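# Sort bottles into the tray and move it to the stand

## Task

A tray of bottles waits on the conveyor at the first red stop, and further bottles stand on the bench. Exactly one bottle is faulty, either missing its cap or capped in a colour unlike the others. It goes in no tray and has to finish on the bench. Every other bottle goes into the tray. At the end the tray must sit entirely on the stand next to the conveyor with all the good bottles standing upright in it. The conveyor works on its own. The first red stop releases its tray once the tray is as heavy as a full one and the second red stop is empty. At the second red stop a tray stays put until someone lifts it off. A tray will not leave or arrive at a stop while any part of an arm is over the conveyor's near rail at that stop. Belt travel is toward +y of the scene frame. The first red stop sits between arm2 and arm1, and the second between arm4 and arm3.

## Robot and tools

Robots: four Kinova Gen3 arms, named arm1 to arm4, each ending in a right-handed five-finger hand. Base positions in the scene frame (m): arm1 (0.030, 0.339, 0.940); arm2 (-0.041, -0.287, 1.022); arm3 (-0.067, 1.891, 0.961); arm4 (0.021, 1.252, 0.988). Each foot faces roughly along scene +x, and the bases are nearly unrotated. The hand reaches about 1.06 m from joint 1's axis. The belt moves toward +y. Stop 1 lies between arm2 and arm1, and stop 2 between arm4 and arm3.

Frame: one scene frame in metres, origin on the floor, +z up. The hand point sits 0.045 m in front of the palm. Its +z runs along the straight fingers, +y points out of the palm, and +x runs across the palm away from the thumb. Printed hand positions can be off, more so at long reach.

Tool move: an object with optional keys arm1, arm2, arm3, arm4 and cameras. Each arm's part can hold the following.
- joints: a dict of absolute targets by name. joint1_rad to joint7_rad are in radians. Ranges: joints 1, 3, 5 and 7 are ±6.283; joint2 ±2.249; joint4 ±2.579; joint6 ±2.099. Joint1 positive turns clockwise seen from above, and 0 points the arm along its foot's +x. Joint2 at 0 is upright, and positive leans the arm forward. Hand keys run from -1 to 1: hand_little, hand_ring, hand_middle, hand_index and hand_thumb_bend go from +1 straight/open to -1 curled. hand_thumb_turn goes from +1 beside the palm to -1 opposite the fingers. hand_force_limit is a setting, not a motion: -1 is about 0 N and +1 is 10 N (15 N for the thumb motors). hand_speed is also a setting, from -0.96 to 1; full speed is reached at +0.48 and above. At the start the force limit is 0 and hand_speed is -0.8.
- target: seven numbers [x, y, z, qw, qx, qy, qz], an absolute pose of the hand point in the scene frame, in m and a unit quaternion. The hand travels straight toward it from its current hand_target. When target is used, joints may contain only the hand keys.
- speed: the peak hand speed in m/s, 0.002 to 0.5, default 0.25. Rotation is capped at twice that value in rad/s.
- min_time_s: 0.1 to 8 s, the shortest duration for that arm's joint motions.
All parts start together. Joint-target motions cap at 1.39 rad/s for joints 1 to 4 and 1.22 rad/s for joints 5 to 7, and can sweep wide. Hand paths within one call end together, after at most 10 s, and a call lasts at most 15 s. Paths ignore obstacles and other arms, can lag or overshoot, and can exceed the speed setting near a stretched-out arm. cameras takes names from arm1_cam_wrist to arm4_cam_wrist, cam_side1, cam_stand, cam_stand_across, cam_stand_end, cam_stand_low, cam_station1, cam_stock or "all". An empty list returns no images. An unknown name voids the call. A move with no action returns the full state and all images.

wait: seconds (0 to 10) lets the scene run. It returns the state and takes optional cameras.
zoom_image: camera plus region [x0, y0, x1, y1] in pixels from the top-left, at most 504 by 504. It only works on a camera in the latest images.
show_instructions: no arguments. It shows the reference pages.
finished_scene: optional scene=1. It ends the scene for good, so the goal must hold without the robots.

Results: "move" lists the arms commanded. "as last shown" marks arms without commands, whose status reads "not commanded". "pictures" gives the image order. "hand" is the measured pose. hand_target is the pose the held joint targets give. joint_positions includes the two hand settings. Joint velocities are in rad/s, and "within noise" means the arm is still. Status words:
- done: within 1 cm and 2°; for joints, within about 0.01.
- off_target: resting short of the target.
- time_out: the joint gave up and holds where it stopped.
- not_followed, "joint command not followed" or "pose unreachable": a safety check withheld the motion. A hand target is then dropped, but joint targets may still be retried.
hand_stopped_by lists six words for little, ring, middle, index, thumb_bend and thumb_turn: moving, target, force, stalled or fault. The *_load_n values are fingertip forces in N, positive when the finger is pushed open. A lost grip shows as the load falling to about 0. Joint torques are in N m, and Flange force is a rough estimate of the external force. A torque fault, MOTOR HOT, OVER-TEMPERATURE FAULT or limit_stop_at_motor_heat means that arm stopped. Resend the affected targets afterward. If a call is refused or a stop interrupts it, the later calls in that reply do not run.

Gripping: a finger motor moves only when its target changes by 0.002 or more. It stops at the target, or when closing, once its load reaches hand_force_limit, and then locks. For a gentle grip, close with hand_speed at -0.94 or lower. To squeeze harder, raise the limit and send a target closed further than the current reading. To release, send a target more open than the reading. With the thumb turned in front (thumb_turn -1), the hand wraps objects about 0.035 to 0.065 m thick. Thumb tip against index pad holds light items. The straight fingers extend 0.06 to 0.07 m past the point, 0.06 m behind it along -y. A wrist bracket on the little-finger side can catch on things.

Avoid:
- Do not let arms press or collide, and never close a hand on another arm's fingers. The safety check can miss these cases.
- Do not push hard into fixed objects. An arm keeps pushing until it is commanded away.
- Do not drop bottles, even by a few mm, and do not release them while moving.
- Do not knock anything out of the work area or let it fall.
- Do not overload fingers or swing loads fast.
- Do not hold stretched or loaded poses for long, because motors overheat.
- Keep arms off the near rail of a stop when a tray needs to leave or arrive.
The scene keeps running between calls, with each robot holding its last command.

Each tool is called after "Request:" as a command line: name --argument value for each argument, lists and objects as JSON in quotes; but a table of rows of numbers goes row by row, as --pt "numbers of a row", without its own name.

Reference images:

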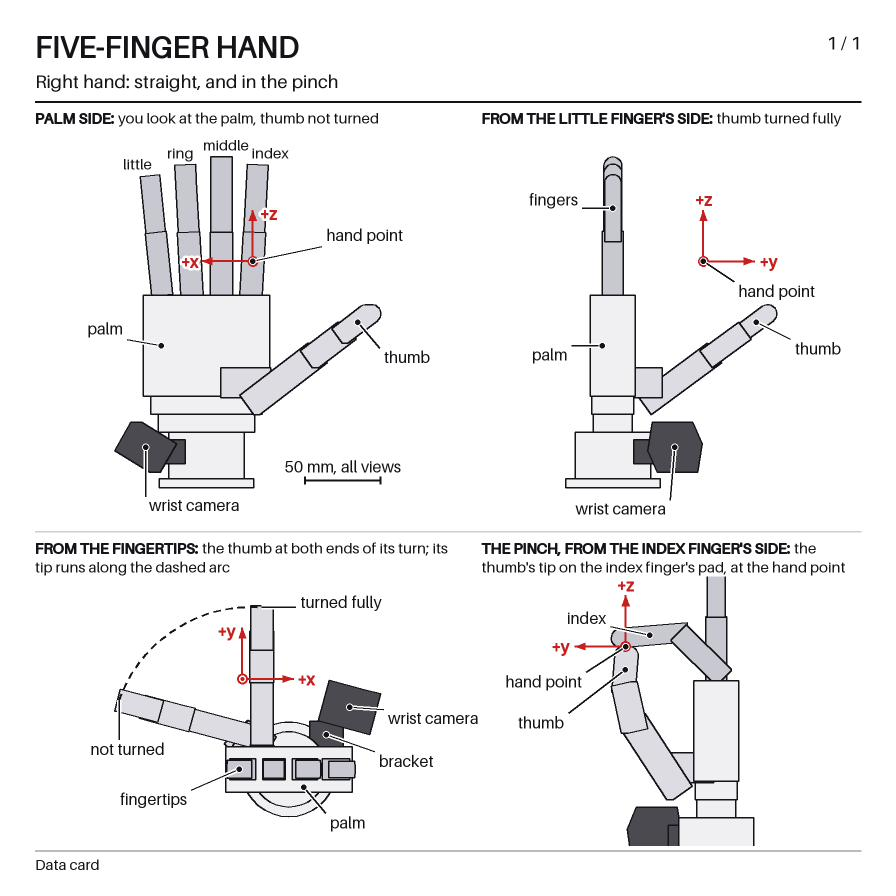

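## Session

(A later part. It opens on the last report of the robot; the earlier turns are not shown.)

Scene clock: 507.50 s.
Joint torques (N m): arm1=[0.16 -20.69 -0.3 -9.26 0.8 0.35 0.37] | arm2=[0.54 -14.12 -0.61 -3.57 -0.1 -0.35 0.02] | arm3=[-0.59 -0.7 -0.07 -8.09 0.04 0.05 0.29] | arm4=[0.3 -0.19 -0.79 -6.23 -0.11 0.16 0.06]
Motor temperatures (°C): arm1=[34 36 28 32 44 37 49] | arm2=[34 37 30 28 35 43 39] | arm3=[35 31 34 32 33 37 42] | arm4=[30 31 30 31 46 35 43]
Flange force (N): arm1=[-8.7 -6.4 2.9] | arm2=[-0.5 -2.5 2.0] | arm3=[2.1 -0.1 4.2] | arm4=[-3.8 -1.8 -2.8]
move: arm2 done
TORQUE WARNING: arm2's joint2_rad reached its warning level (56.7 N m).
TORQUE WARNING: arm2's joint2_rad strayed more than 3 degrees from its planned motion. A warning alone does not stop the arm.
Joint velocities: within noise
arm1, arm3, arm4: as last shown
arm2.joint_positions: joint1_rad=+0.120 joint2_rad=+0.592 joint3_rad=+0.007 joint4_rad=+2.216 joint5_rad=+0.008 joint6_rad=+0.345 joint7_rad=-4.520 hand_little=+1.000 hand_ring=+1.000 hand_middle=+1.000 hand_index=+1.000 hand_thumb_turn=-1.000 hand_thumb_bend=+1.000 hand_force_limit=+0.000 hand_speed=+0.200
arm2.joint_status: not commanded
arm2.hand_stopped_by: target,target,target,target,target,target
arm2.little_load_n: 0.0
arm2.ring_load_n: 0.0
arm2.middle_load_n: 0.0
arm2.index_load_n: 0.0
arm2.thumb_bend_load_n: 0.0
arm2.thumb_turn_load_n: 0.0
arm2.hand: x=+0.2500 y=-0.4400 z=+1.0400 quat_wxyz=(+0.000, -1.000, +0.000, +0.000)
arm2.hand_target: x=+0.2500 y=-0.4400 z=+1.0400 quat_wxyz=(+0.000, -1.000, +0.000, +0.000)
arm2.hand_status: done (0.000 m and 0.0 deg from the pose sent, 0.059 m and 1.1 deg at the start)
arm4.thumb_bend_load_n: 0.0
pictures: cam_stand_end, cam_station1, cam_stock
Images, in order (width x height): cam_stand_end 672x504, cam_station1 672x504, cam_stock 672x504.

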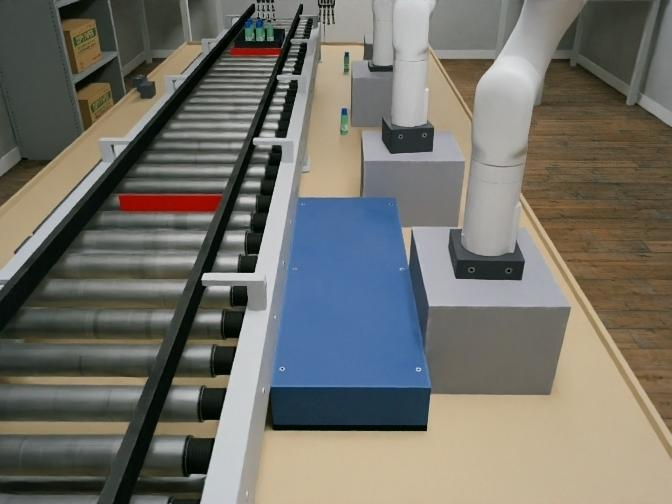

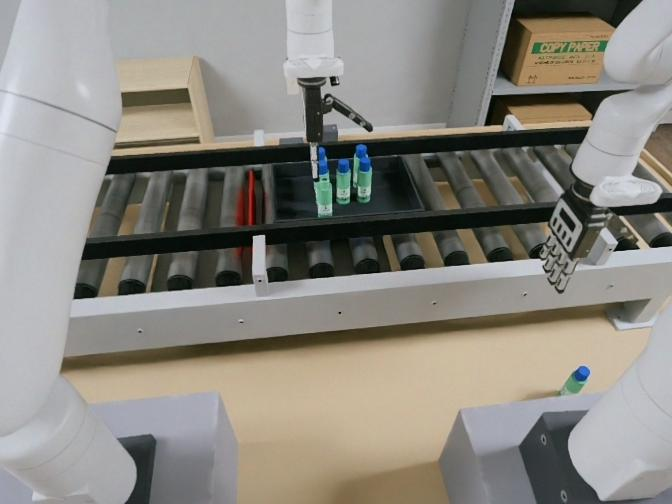

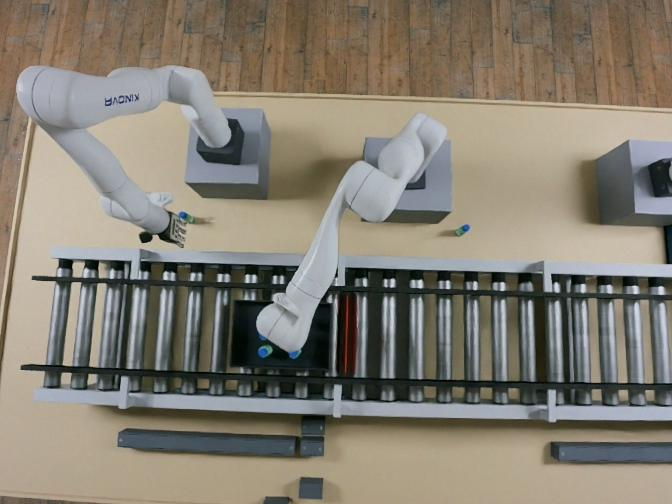

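Request:
move --cameras '["cam_side1", "cam_station1", "cam_stock", "cam_stand_end"]'

Request:
zoom_image --camera "cam_side1" --region '[420, 220, 600, 400]'

Request:
zoom_image --camera "cam_station1" --region '[500, 330, 640, 440]'

Request:
zoom_image --camera "cam_side1" --region '[240, 100, 420, 340]'

Request:
zoom_image --camera "cam_stand_end" --region '[220, 0, 360, 140]'

Scene clock: 671.73 s.
Joint torques (N m): arm1=[0.09 -20.62 -0.18 -9.29 0.72 0.35 0.48] | arm2=[0.52 -14.12 -0.63 -3.58 -0.12 -0.34 0.01] | arm3=[-0.5 -0.68 -0.1 -8.09 0.11 0.02 0.32] | arm4=[0.34 -0.12 -0.85 -6.27 -0.06 0.22 0.15]
Motor temperatures (°C): arm1=[33 37 28 32 44 36 49] | arm2=[34 36 30 27 35 42 39] | arm3=[35 31 34 32 33 36 42] | arm4=[30 31 30 31 46 35 42]
Flange force (N): arm1=[-9.0 -6.6 2.9] | arm2=[-0.6 -2.5 2.1] | arm3=[2.2 0.0 4.2] | arm4=[-3.6 -1.7 -2.4]
Joint velocities: within noise
arm1.joint_positions: joint1_rad=+0.573 joint2_rad=+0.799 joint3_rad=-0.010 joint4_rad=+1.015 joint5_rad=+0.000 joint6_rad=+1.326 joint7_rad=-4.179 hand_little=+1.000 hand_ring=+1.000 hand_middle=+1.000 hand_index=+1.000 hand_thumb_turn=-1.000 hand_thumb_bend=+1.000 hand_force_limit=+0.000 hand_speed=+0.200
arm1.joint_status: not commanded
arm1.hand_stopped_by: target,target,target,target,target,target
arm1.little_load_n: 0.0
arm1.ring_load_n: 0.0
arm1.middle_load_n: 0.0
arm1.index_load_n: 0.0
arm1.thumb_bend_load_n: 0.0
arm1.thumb_turn_load_n: 0.0
arm1.hand: x=+0.5100 y=-0.0497 z=+1.1200 quat_wxyz=(+0.000, -1.000, +0.000, +0.000) (m; scene frame)
arm1.hand_target: x=+0.5100 y=-0.0497 z=+1.1200 quat_wxyz=(+0.000, -1.000, +0.000, +0.000) (m; scene frame)
arm1.hand_status: not commanded
arm2.joint_positions: joint1_rad=+0.120 joint2_rad=+0.592 joint3_rad=+0.007 joint4_rad=+2.216 joint5_rad=+0.008 joint6_rad=+0.345 joint7_rad=-4.520 hand_little=+1.000 hand_ring=+1.000 hand_middle=+1.000 hand_index=+1.000 hand_thumb_turn=-1.000 hand_thumb_bend=+1.000 hand_force_limit=+0.000 hand_speed=+0.200
arm2.joint_status: not commanded
arm2.hand_stopped_by: target,target,target,target,target,target
arm2.little_load_n: 0.0
arm2.ring_load_n: 0.0
arm2.middle_load_n: 0.0
arm2.index_load_n: 0.0
arm2.thumb_bend_load_n: 0.0
arm2.thumb_turn_load_n: 0.0
arm2.hand: x=+0.2500 y=-0.4400 z=+1.0400 quat_wxyz=(+0.000, -1.000, +0.000, +0.000) (m; scene frame)
arm2.hand_target: x=+0.2500 y=-0.4400 z=+1.0400 quat_wxyz=(+0.000, -1.000, +0.000, +0.000) (m; scene frame)
arm2.hand_status: done (0.000 m and 0.0 deg from the pose sent, 0.059 m and 1.1 deg at the start)
arm3.joint_positions: joint1_rad=+0.362 joint2_rad=-0.324 joint3_rad=-0.101 joint4_rad=+1.473 joint5_rad=-0.008 joint6_rad=+2.069 joint7_rad=-1.880 hand_little=+1.000 hand_ring=+1.000 hand_middle=+1.000 hand_index=+1.000 hand_thumb_turn=+1.000 hand_thumb_bend=+1.000 hand_force_limit=+0.000 hand_speed=-0.800
arm3.joint_status: not commanded
arm3.hand_stopped_by: target,target,target,target,target,target
arm3.little_load_n: 0.0
arm3.ring_load_n: 0.0
arm3.middle_load_n: 0.0
arm3.index_load_n: 0.0
arm3.thumb_bend_load_n: 0.0
arm3.thumb_turn_load_n: 0.0
arm3.hand: x=+0.1108 y=+1.8705 z=+1.4476 quat_wxyz=(+0.039, -0.300, -0.953, +0.013) (m; scene frame)
arm3.hand_target: x=+0.1108 y=+1.8705 z=+1.4476 quat_wxyz=(+0.039, -0.300, -0.953, +0.013) (m; scene frame)
arm3.hand_status: not commanded
arm4.joint_positions: joint1_rad=+0.421 joint2_rad=-0.440 joint3_rad=-0.080 joint4_rad=+1.467 joint5_rad=+0.009 joint6_rad=+2.000 joint7_rad=-1.939 hand_little=+1.000 hand_ring=+1.000 hand_middle=+1.000 hand_index=+1.000 hand_thumb_turn=+1.000 hand_thumb_bend=+1.000 hand_force_limit=+0.000 hand_speed=-0.800
arm4.joint_status: not commanded
arm4.hand_stopped_by: target,target,target,target,target,target
arm4.little_load_n: 0.0
arm4.ring_load_n: 0.0
arm4.middle_load_n: 0.0
arm4.index_load_n: 0.0
arm4.thumb_bend_load_n: 0.0
arm4.thumb_turn_load_n: 0.0
arm4.hand: x=+0.2044 y=+1.2330 z=+1.4982 quat_wxyz=(-0.051, -0.285, -0.957, +0.011) (m; scene frame)
arm4.hand_target: x=+0.2044 y=+1.2330 z=+1.4982 quat_wxyz=(-0.051, -0.285, -0.957, +0.011) (m; scene frame)
arm4.hand_status: not commanded
pictures: cam_side1, cam_stand_end, cam_station1, cam_stock
Images, in order (width x height): cam_side1 672x504, cam_stand_end 672x504, cam_station1 672x504, cam_stock 672x504.

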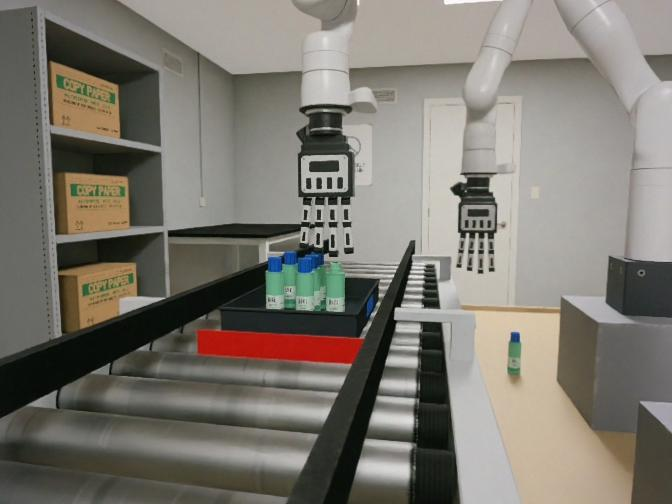

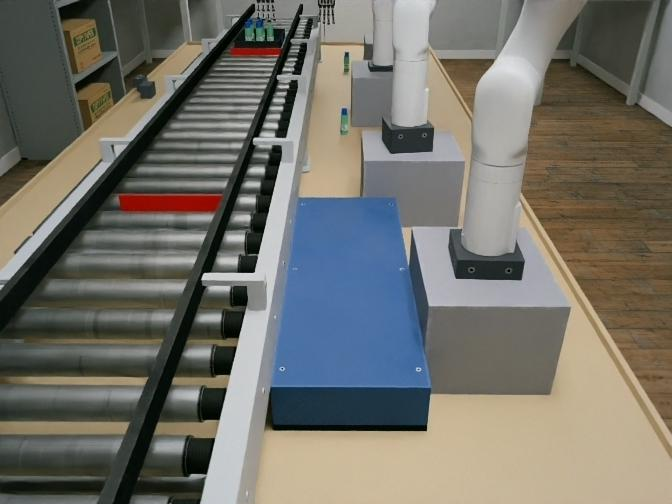

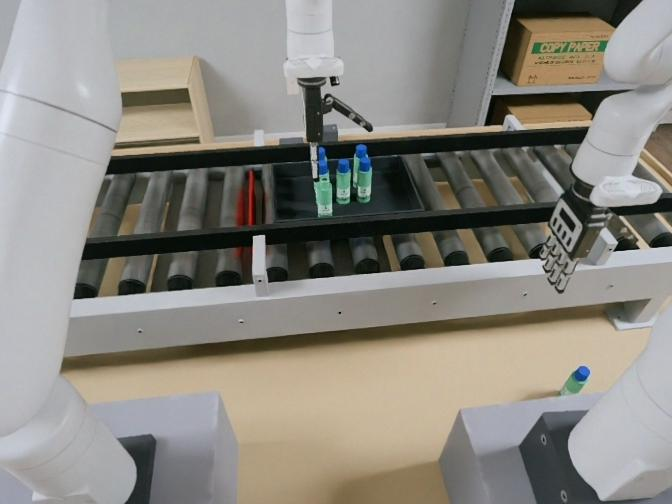

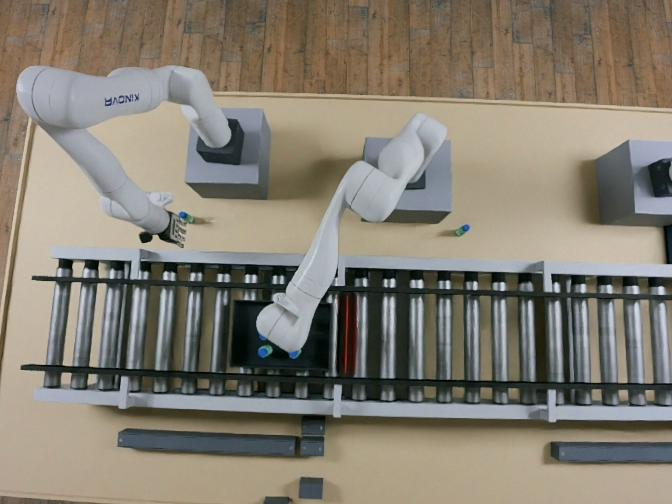

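Scaled by 2.800 from the camera's image (finer frame: 960x720).

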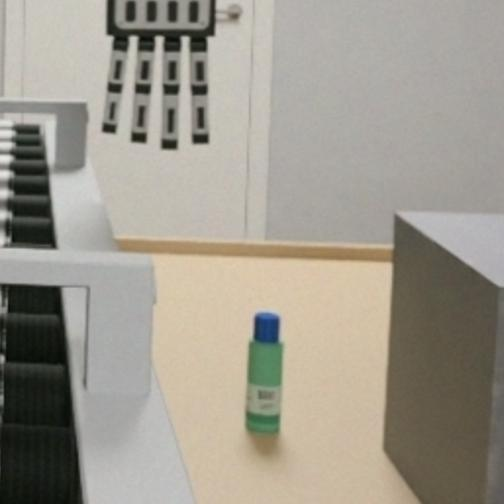

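Scaled by 3.600 from the camera's image (finer frame: 960x720).

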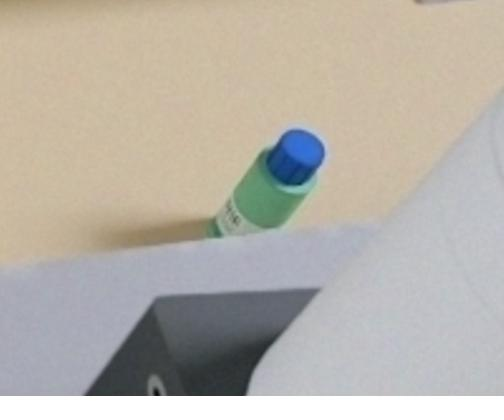

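Scaled by 2.100 from the camera's image (finer frame: 960x720).

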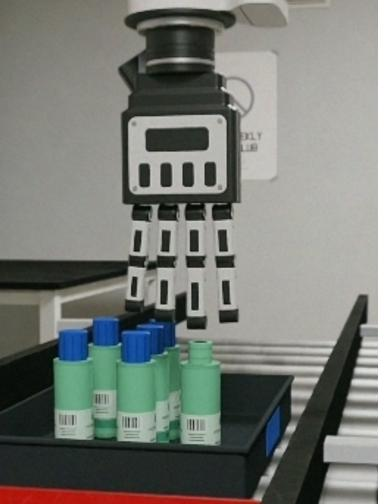

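Scaled by 3.600 from the camera's image (finer frame: 960x720).

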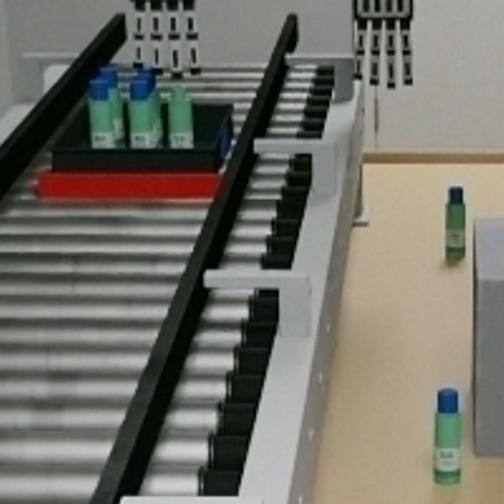

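Request:
move --arm2 '{"target": [0.192, -0.4526, 0.95, 0.3827, -0.9239, 0, 0], "speed": 0.2}' --cameras '["arm2_cam_wrist", "cam_side1", "cam_station1", "cam_stock"]'

Request:
zoom_image --camera "cam_side1" --region '[420, 220, 600, 400]'

Request:
zoom_image --camera "cam_stock" --region '[120, 160, 260, 300]'

Request:
zoom_image --camera "cam_stock" --region '[400, 160, 540, 300]'

Scene clock: 743.87 s.
Joint torques (N m): arm1=[0.07 -20.62 -0.17 -9.36 0.62 0.36 0.4] | arm2=[0.45 -17.68 -4.14 -1.53 -0.89 1.05 0] | arm3=[-0.5 -0.71 -0.03 -8.11 0.09 0.05 0.28] | arm4=[0.28 -0.12 -0.75 -6.23 -0.14 0.22 0.14]
Motor temperatures (°C): arm1=[33 37 28 32 44 36 49] | arm2=[34 36 30 27 35 42 39] | arm3=[35 31 33 32 33 36 41] | arm4=[30 31 30 31 46 35 42]
Flange force (N): arm1=[-9.4 -6.7 3.1] | arm2=[-0.3 0.8 2.3] | arm3=[2.1 0.1 4.3] | arm4=[-3.6 -1.4 -2.6]
move: arm2 done
Joint velocities: within noise
arm1, arm3, arm4: as last shown
arm2.joint_positions: joint1_rad=+1.094 joint2_rad=+1.081 joint3_rad=-0.451 joint4_rad=+1.847 joint5_rad=-0.132 joint6_rad=+0.880 joint7_rad=-3.785 hand_little=+1.000 hand_ring=+1.000 hand_middle=+1.000 hand_index=+1.000 hand_thumb_turn=-1.000 hand_thumb_bend=+1.000 hand_force_limit=+0.000 hand_speed=+0.200
arm2.joint_status: not commanded
arm2.hand_stopped_by: target,target,target,target,target,target
arm2.little_load_n: 0.0
arm2.ring_load_n: 0.0
arm2.middle_load_n: 0.0
arm2.index_load_n: 0.0
arm2.thumb_bend_load_n: 0.0
arm2.thumb_turn_load_n: 0.0
arm2.hand: x=+0.1920 y=-0.4526 z=+0.9500 quat_wxyz=(+0.383, -0.924, +0.000, +0.000)
arm2.hand_target: x=+0.1920 y=-0.4526 z=+0.9500 quat_wxyz=(+0.383, -0.924, +0.000, +0.000)
arm2.hand_status: done (0.000 m and 0.0 deg from the pose sent, 0.108 m and 45.0 deg at the start)
arm3.ring_load_n: -0.5
Images, in order (width x height): arm2_cam_wrist 672x504, cam_side1 672x504, cam_station1 672x504, cam_stock 672x504.

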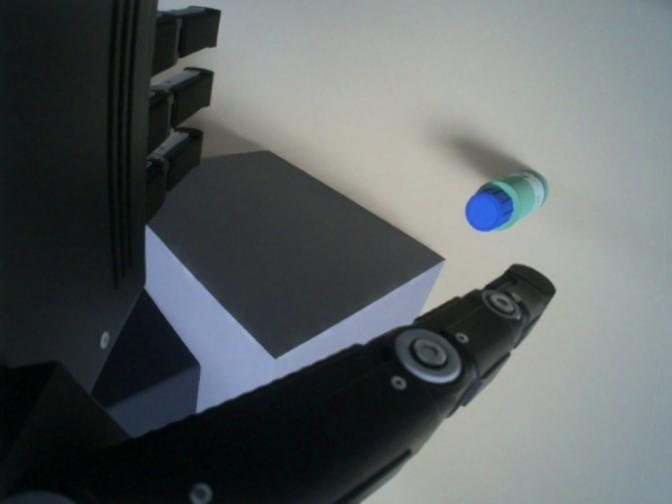

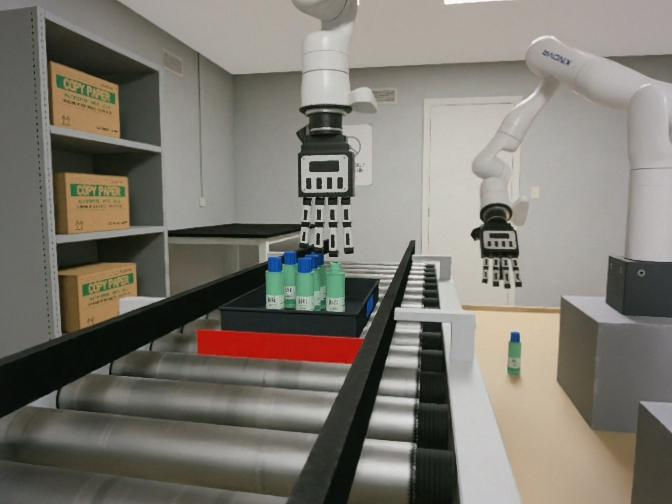

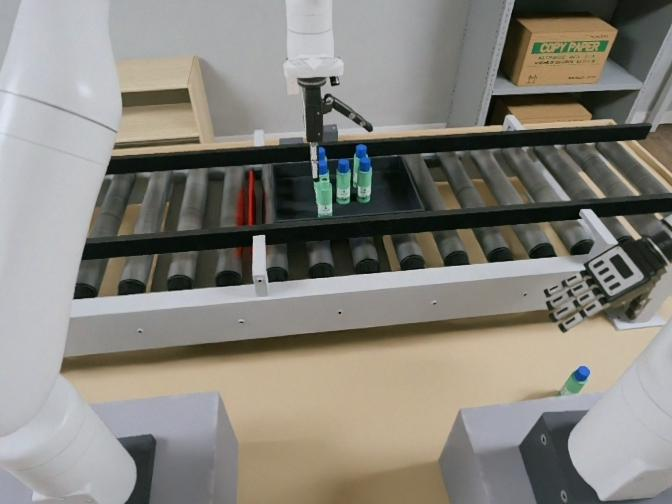

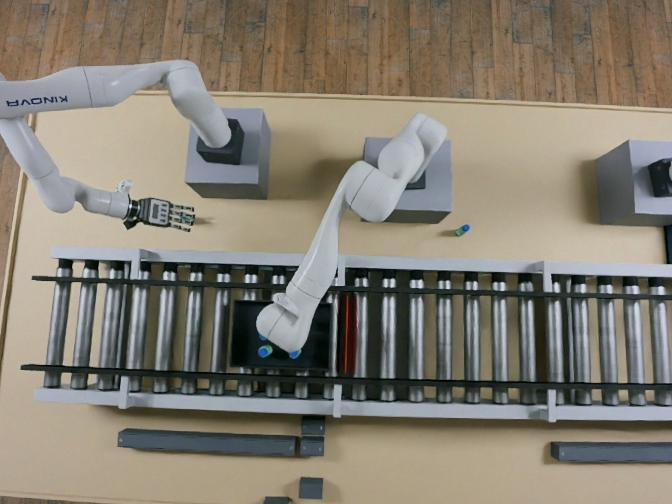

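Scaled by 2.800 from the camera's image (finer frame: 960x720).

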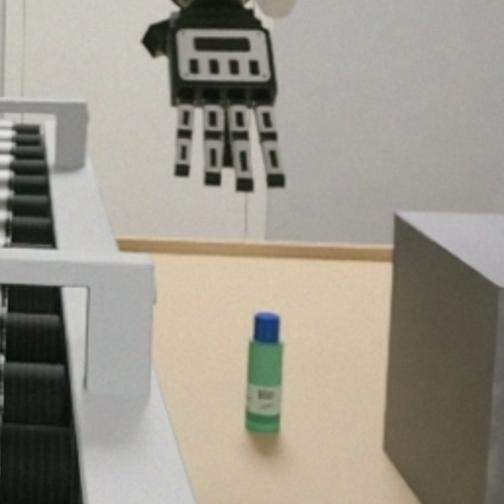

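Scaled by 3.600 from the camera's image (finer frame: 960x720).

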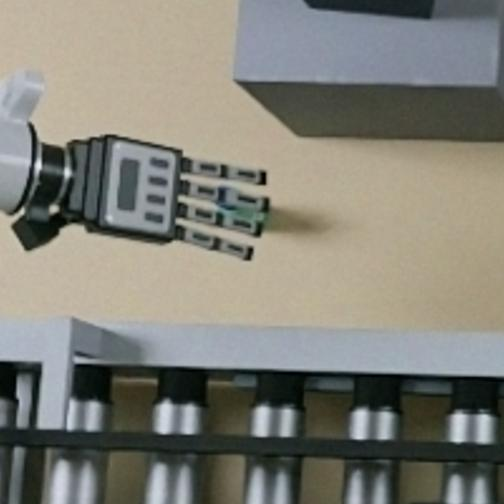

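Scaled by 3.600 from the camera's image (finer frame: 960x720).

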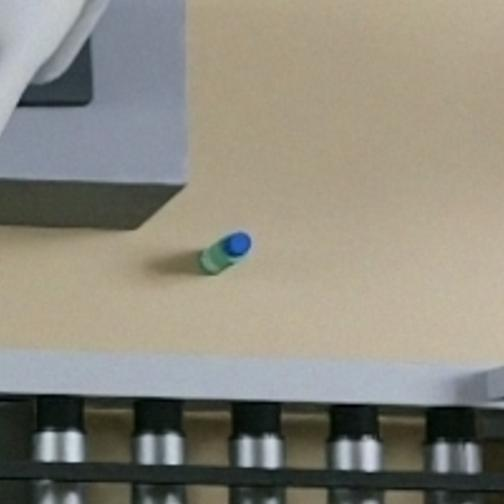

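Request:
move --arm2 '{"target": [0.185, -0.46, 0.875, 0.3827, -0.9239, 0, 0], "speed": 0.15}' --cameras '["arm2_cam_wrist", "cam_side1", "cam_station1", "cam_stock"]'

Request:
zoom_image --camera "cam_side1" --region '[420, 220, 600, 400]'

Request:
zoom_image --camera "cam_stock" --region '[120, 160, 260, 300]'

Request:
zoom_image --camera "cam_station1" --region '[500, 240, 672, 420]'

Scene clock: 945.90 s.
Joint torques (N m): arm1=[0.13 -20.67 -0.27 -9.35 0.73 0.31 0.46] | arm2=[0.44 -18.34 -4.17 -0.64 -0.82 1.11 -0.02] | arm3=[-0.41 -0.62 -0.02 -8.12 0.07 0.03 0.3] | arm4=[0.33 -0.26 -0.82 -6.17 -0.11 0.19 0.07]
Motor temperatures (°C): arm1=[33 37 28 32 44 36 48] | arm2=[34 36 30 27 35 42 39] | arm3=[35 30 33 32 33 36 41] | arm4=[30 31 30 31 46 35 42]
Flange force (N): arm1=[-9.0 -6.7 3.0] | arm2=[-0.7 0.3 2.2] | arm3=[2.3 0.1 4.4] | arm4=[-4.1 -1.8 -3.0]
move: arm2 done
Joint velocities: within noise
arm1, arm3, arm4: as last shown
arm2.joint_positions: joint1_rad=+1.092 joint2_rad=+1.254 joint3_rad=-0.403 joint4_rad=+1.770 joint5_rad=-0.086 joint6_rad=+0.802 joint7_rad=-3.734 hand_little=+1.000 hand_ring=+1.000 hand_middle=+1.000 hand_index=+1.000 hand_thumb_turn=-1.000 hand_thumb_bend=+1.000 hand_force_limit=+0.000 hand_speed=+0.200
arm2.joint_status: not commanded
arm2.hand_stopped_by: target,target,target,target,target,target
arm2.little_load_n: 0.0
arm2.ring_load_n: 0.0
arm2.middle_load_n: 0.0
arm2.index_load_n: 0.0
arm2.thumb_bend_load_n: 0.0
arm2.thumb_turn_load_n: 0.0
arm2.hand: x=+0.1850 y=-0.4600 z=+0.8750 quat_wxyz=(+0.383, -0.924, +0.000, +0.000)
arm2.hand_target: x=+0.1850 y=-0.4600 z=+0.8750 quat_wxyz=(+0.383, -0.924, +0.000, +0.000)
arm2.hand_status: done (0.000 m and 0.0 deg from the pose sent, 0.076 m and 0.0 deg at the start)
Images, in order (width x height): arm2_cam_wrist 672x504, cam_side1 672x504, cam_station1 672x504, cam_stock 672x504.

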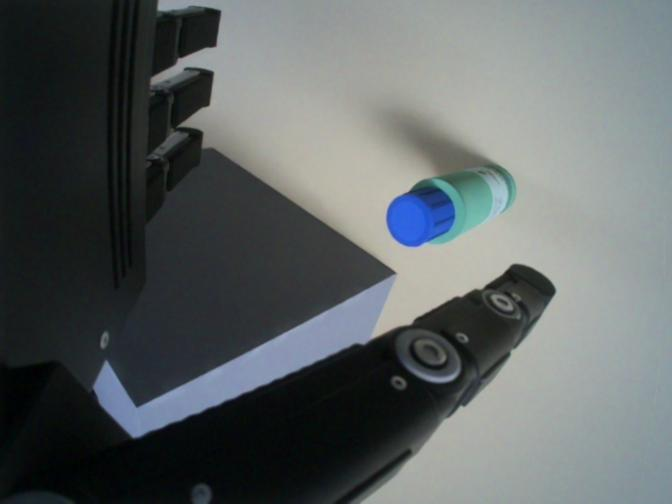

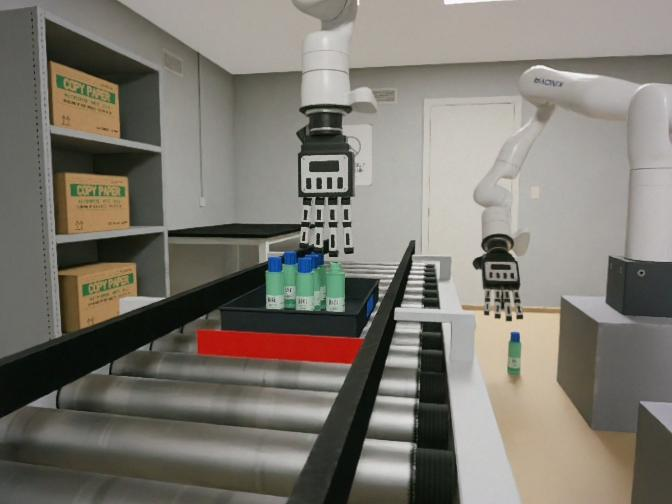

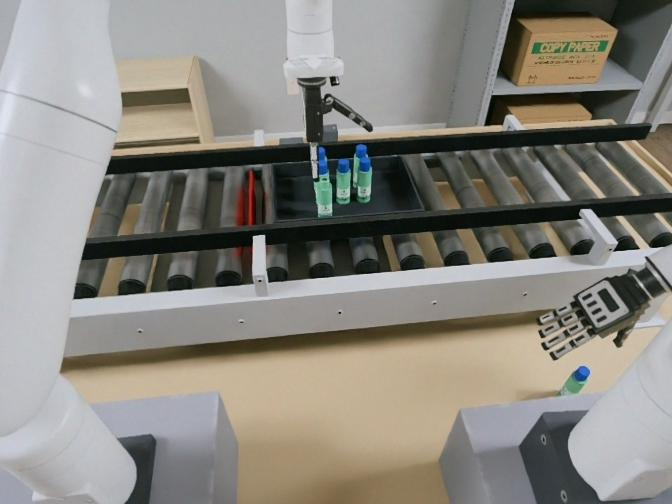

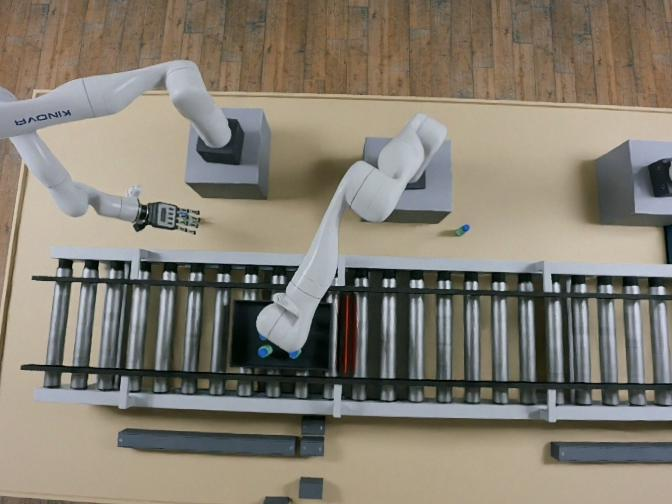

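Scaled by 2.800 from the camera's image (finer frame: 960x720).

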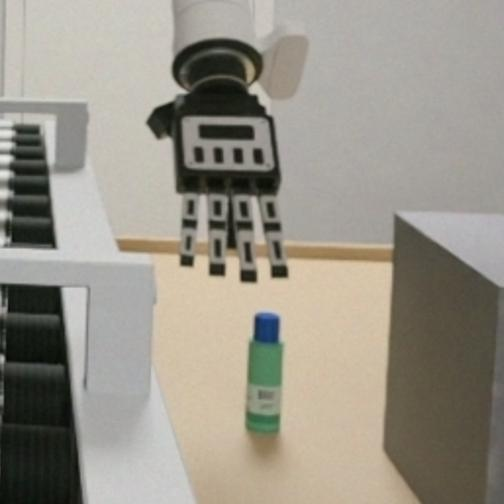

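Scaled by 3.600 from the camera's image (finer frame: 960x720).

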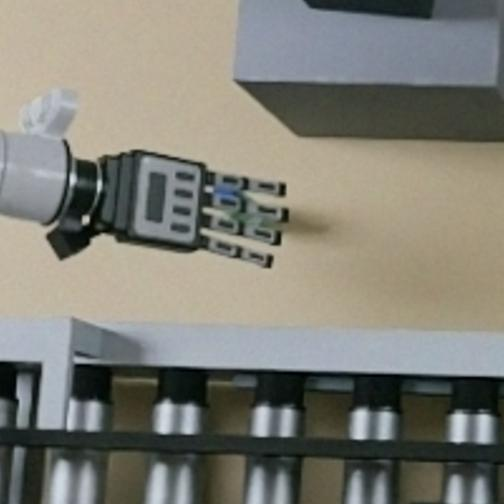

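Scaled by 2.800 from the camera's image (finer frame: 960x720).

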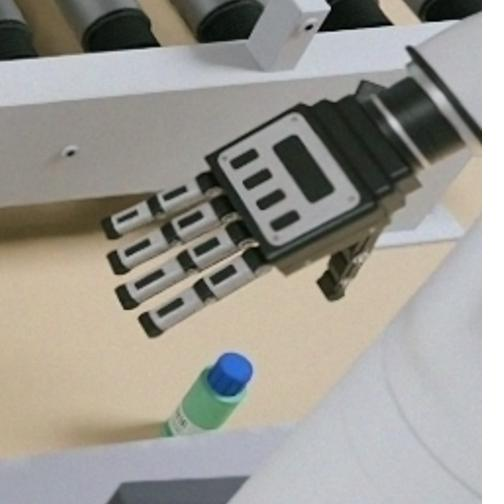

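Request:
move --arm2 '{"target": [0.178, -0.457, 0.845, 0.3827, -0.9239, 0, 0], "speed": 0.1, "joints": {"hand_ring": -1, "hand_little": -1}}' --cameras '["arm2_cam_wrist", "cam_side1", "cam_station1", "cam_stock"]'

Request:
zoom_image --camera "arm2_cam_wrist" --region '[200, 80, 536, 332]'

Request:
zoom_image --camera "cam_stock" --region '[150, 190, 230, 250]'

Request:
zoom_image --camera "cam_side1" --region '[460, 280, 560, 400]'

Request:
zoom_image --camera "cam_station1" --region '[520, 300, 640, 420]'

Scene clock: 1027.30 s.
Joint torques (N m): arm1=[0.09 -20.56 -0.21 -9.3 0.66 0.31 0.4] | arm2=[0.45 -18.36 -4.02 -0.17 -0.76 1.14 -0.01] | arm3=[-0.53 -0.71 -0.04 -8.09 0.11 0.01 0.31] | arm4=[0.33 -0.24 -0.76 -6.19 -0.04 0.24 0.14]
Motor temperatures (°C): arm1=[33 38 28 32 44 36 48] | arm2=[34 35 30 27 35 41 39] | arm3=[34 30 33 32 33 36 41] | arm4=[29 31 30 31 45 35 41]
Flange force (N): arm1=[-9.1 -6.6 2.8] | arm2=[-0.6 0.1 2.2] | arm3=[2.2 0.2 4.1] | arm4=[-3.9 -1.3 -2.8]
move: arm2 done
Joint velocities: within noise
arm1, arm3, arm4: as last shown
arm1.little_load_n: -0.5
arm1.ring_load_n: 0.5
arm2.joint_positions: joint1_rad=+1.095 joint2_rad=+1.321 joint3_rad=-0.387 joint4_rad=+1.751 joint5_rad=-0.070 joint6_rad=+0.760 joint7_rad=-3.713 hand_little=-1.000 hand_ring=-1.000 hand_middle=+1.000 hand_index=+1.000 hand_thumb_turn=-1.000 hand_thumb_bend=+1.000 hand_force_limit=+0.000 hand_speed=+0.200
arm2.joint_status: all done
arm2.hand_stopped_by: target,target,target,target,target,target
arm2.little_load_n: 0.0
arm2.ring_load_n: 0.0
arm2.middle_load_n: 0.0
arm2.index_load_n: 0.5
arm2.thumb_bend_load_n: 0.0
arm2.thumb_turn_load_n: 0.0
arm2.hand: x=+0.1780 y=-0.4570 z=+0.8450 quat_wxyz=(+0.383, -0.924, +0.000, +0.000)
arm2.hand_target: x=+0.1780 y=-0.4570 z=+0.8450 quat_wxyz=(+0.383, -0.924, +0.000, +0.000)
arm2.hand_status: done (0.000 m and 0.0 deg from the pose sent, 0.031 m and 0.0 deg at the start)
arm3.ring_load_n: 0.0
Images, in order (width x height): arm2_cam_wrist 672x504, cam_side1 672x504, cam_station1 672x504, cam_stock 672x504.

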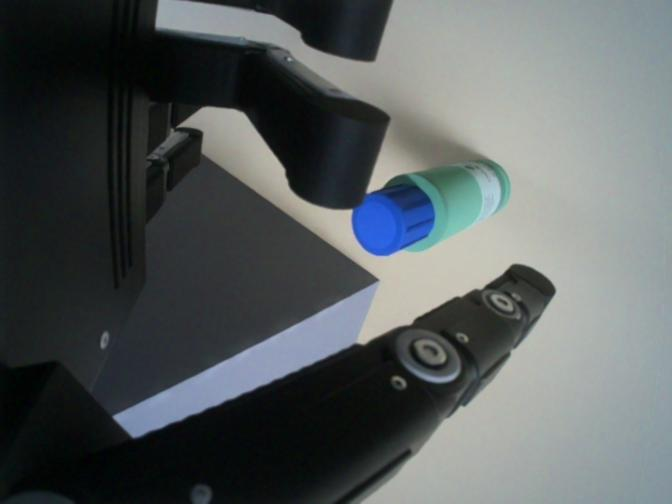

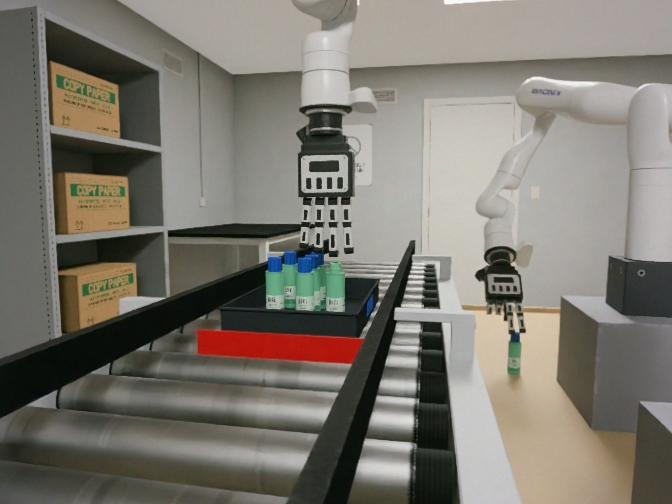

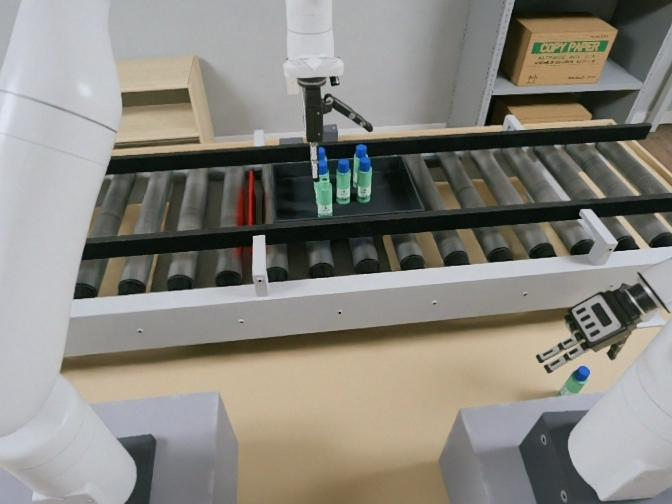

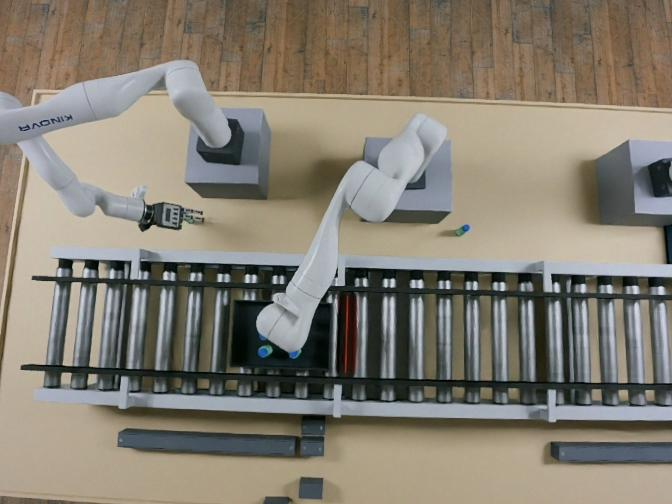

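Scaled by 1.500 from the camera's image (finer frame: 960x720).

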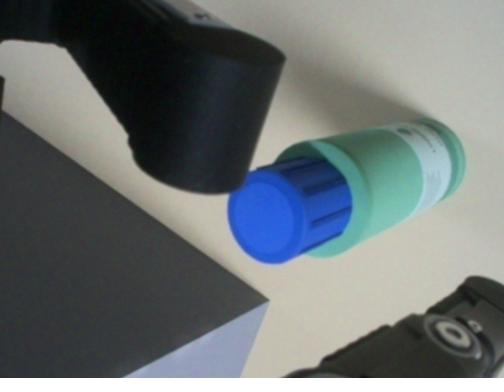

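Scaled by 6.300 from the camera's image (finer frame: 960x720).

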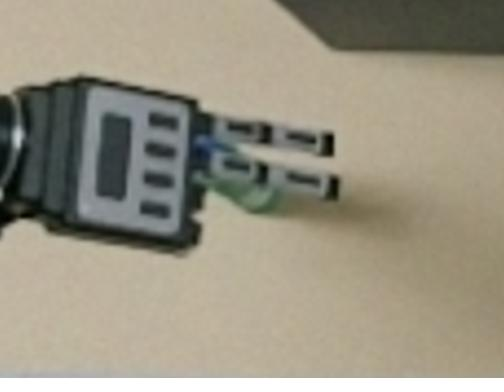

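Scaled by 4.200 from the camera's image (finer frame: 960x720).

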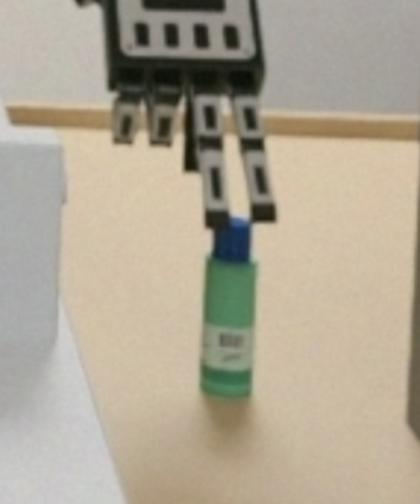

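Scaled by 4.200 from the camera's image (finer frame: 960x720).

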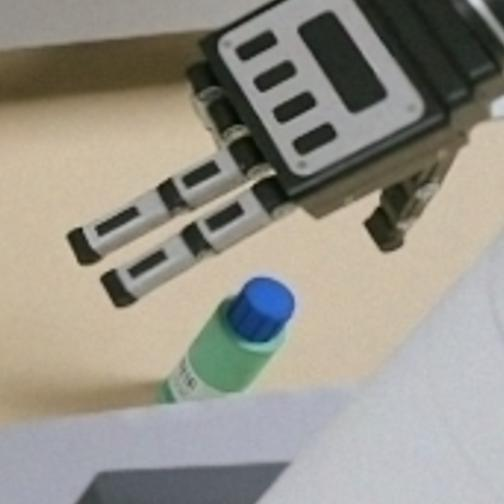

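Request:
move --arm2 '{"target": [0.178, -0.472, 0.79, 0.3827, -0.9239, 0, 0], "speed": 0.06}' --cameras '["arm2_cam_wrist", "cam_side1", "cam_station1", "cam_stock"]'

Request:
zoom_image --camera "cam_station1" --region '[520, 300, 640, 420]'

Request:
zoom_image --camera "cam_side1" --region '[460, 280, 560, 400]'

Scene clock: 1111.00 s.
Joint torques (N m): arm1=[0.11 -20.62 -0.21 -9.4 0.72 0.39 0.4] | arm2=[0.43 -18.88 -3.96 -0.12 -0.73 1.13 -0.01] | arm3=[-0.52 -0.72 -0.07 -8.18 0.06 0.07 0.31] | arm4=[0.32 -0.21 -0.87 -6.29 -0.09 0.13 0.11]
Motor temperatures (°C): arm1=[33 38 28 32 44 36 48] | arm2=[34 35 30 27 35 41 39] | arm3=[34 30 33 32 33 36 41] | arm4=[29 31 30 31 45 35 41]
Flange force (N): arm1=[-9.6 -6.9 3.2] | arm2=[-0.7 -0.3 1.9] | arm3=[2.1 0.0 4.6] | arm4=[-3.8 -1.9 -2.7]
move: arm2 done
Joint velocities: within noise
arm1, arm3, arm4: as last shown
arm1.little_load_n: 0.0
arm1.ring_load_n: 0.0
arm2.joint_positions: joint1_rad=+1.095 joint2_rad=+1.449 joint3_rad=-0.358 joint4_rad=+1.619 joint5_rad=-0.044 joint6_rad=+0.774 joint7_rad=-3.680 hand_little=-1.000 hand_ring=-1.000 hand_middle=+1.000 hand_index=+1.000 hand_thumb_turn=-1.000 hand_thumb_bend=+1.000 hand_force_limit=+0.000 hand_speed=+0.200
arm2.joint_status: not commanded
arm2.hand_stopped_by: target,target,target,target,target,target
arm2.little_load_n: 0.0
arm2.ring_load_n: 0.0
arm2.middle_load_n: 0.0
arm2.index_load_n: 0.0
arm2.thumb_bend_load_n: 0.0
arm2.thumb_turn_load_n: 0.0
arm2.hand: x=+0.1780 y=-0.4720 z=+0.7900 quat_wxyz=(+0.383, -0.924, +0.000, +0.000)
arm2.hand_target: x=+0.1780 y=-0.4720 z=+0.7900 quat_wxyz=(+0.383, -0.924, +0.000, +0.000)
arm2.hand_status: done (0.000 m and 0.0 deg from the pose sent, 0.057 m and 0.0 deg at the start)
arm3.thumb_turn_load_n: 0.5
arm4.thumb_bend_load_n: -0.5
Images, in order (width x height): arm2_cam_wrist 672x504, cam_side1 672x504, cam_station1 672x504, cam_stock 672x504.

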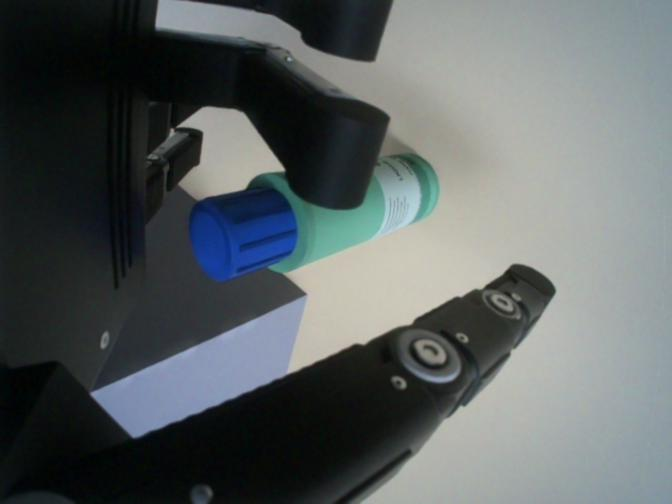

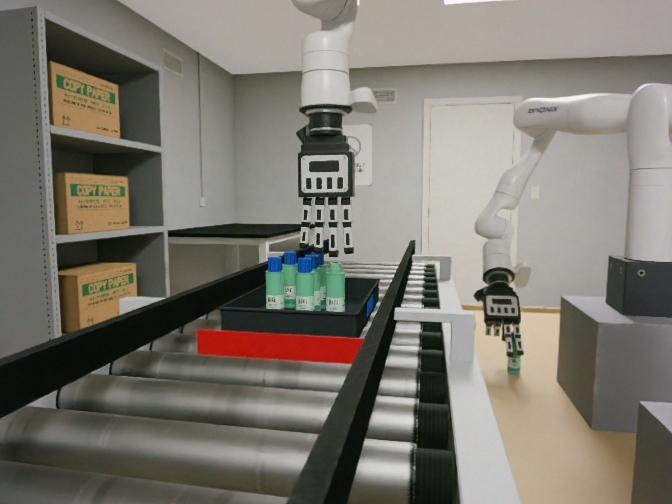

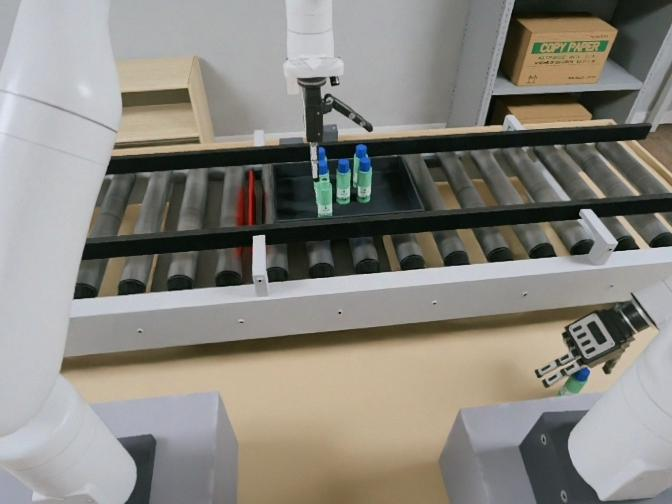

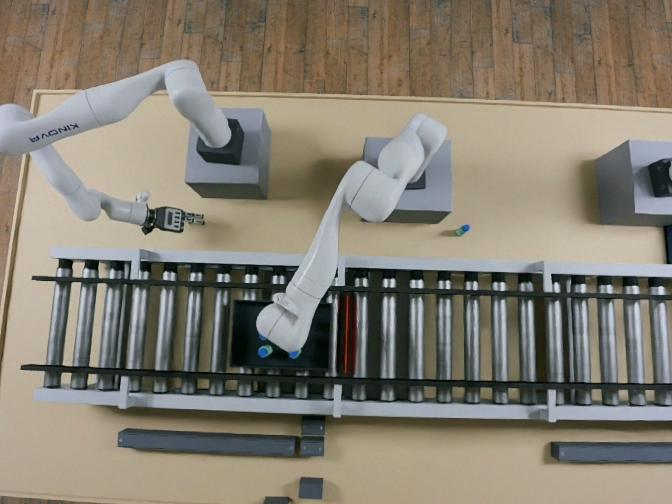

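Scaled by 4.200 from the camera's image (finer frame: 960x720).

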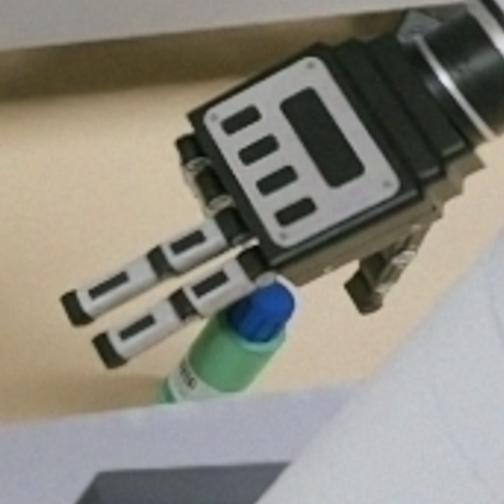

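Scaled by 4.200 from the camera's image (finer frame: 960x720).

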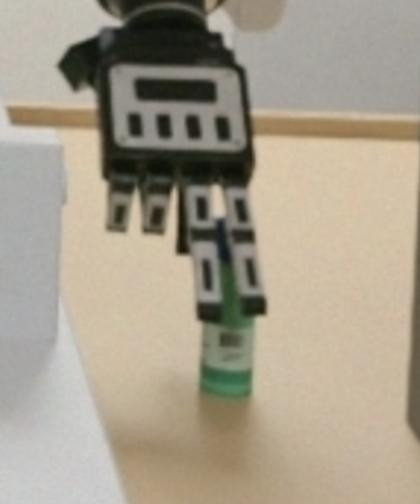

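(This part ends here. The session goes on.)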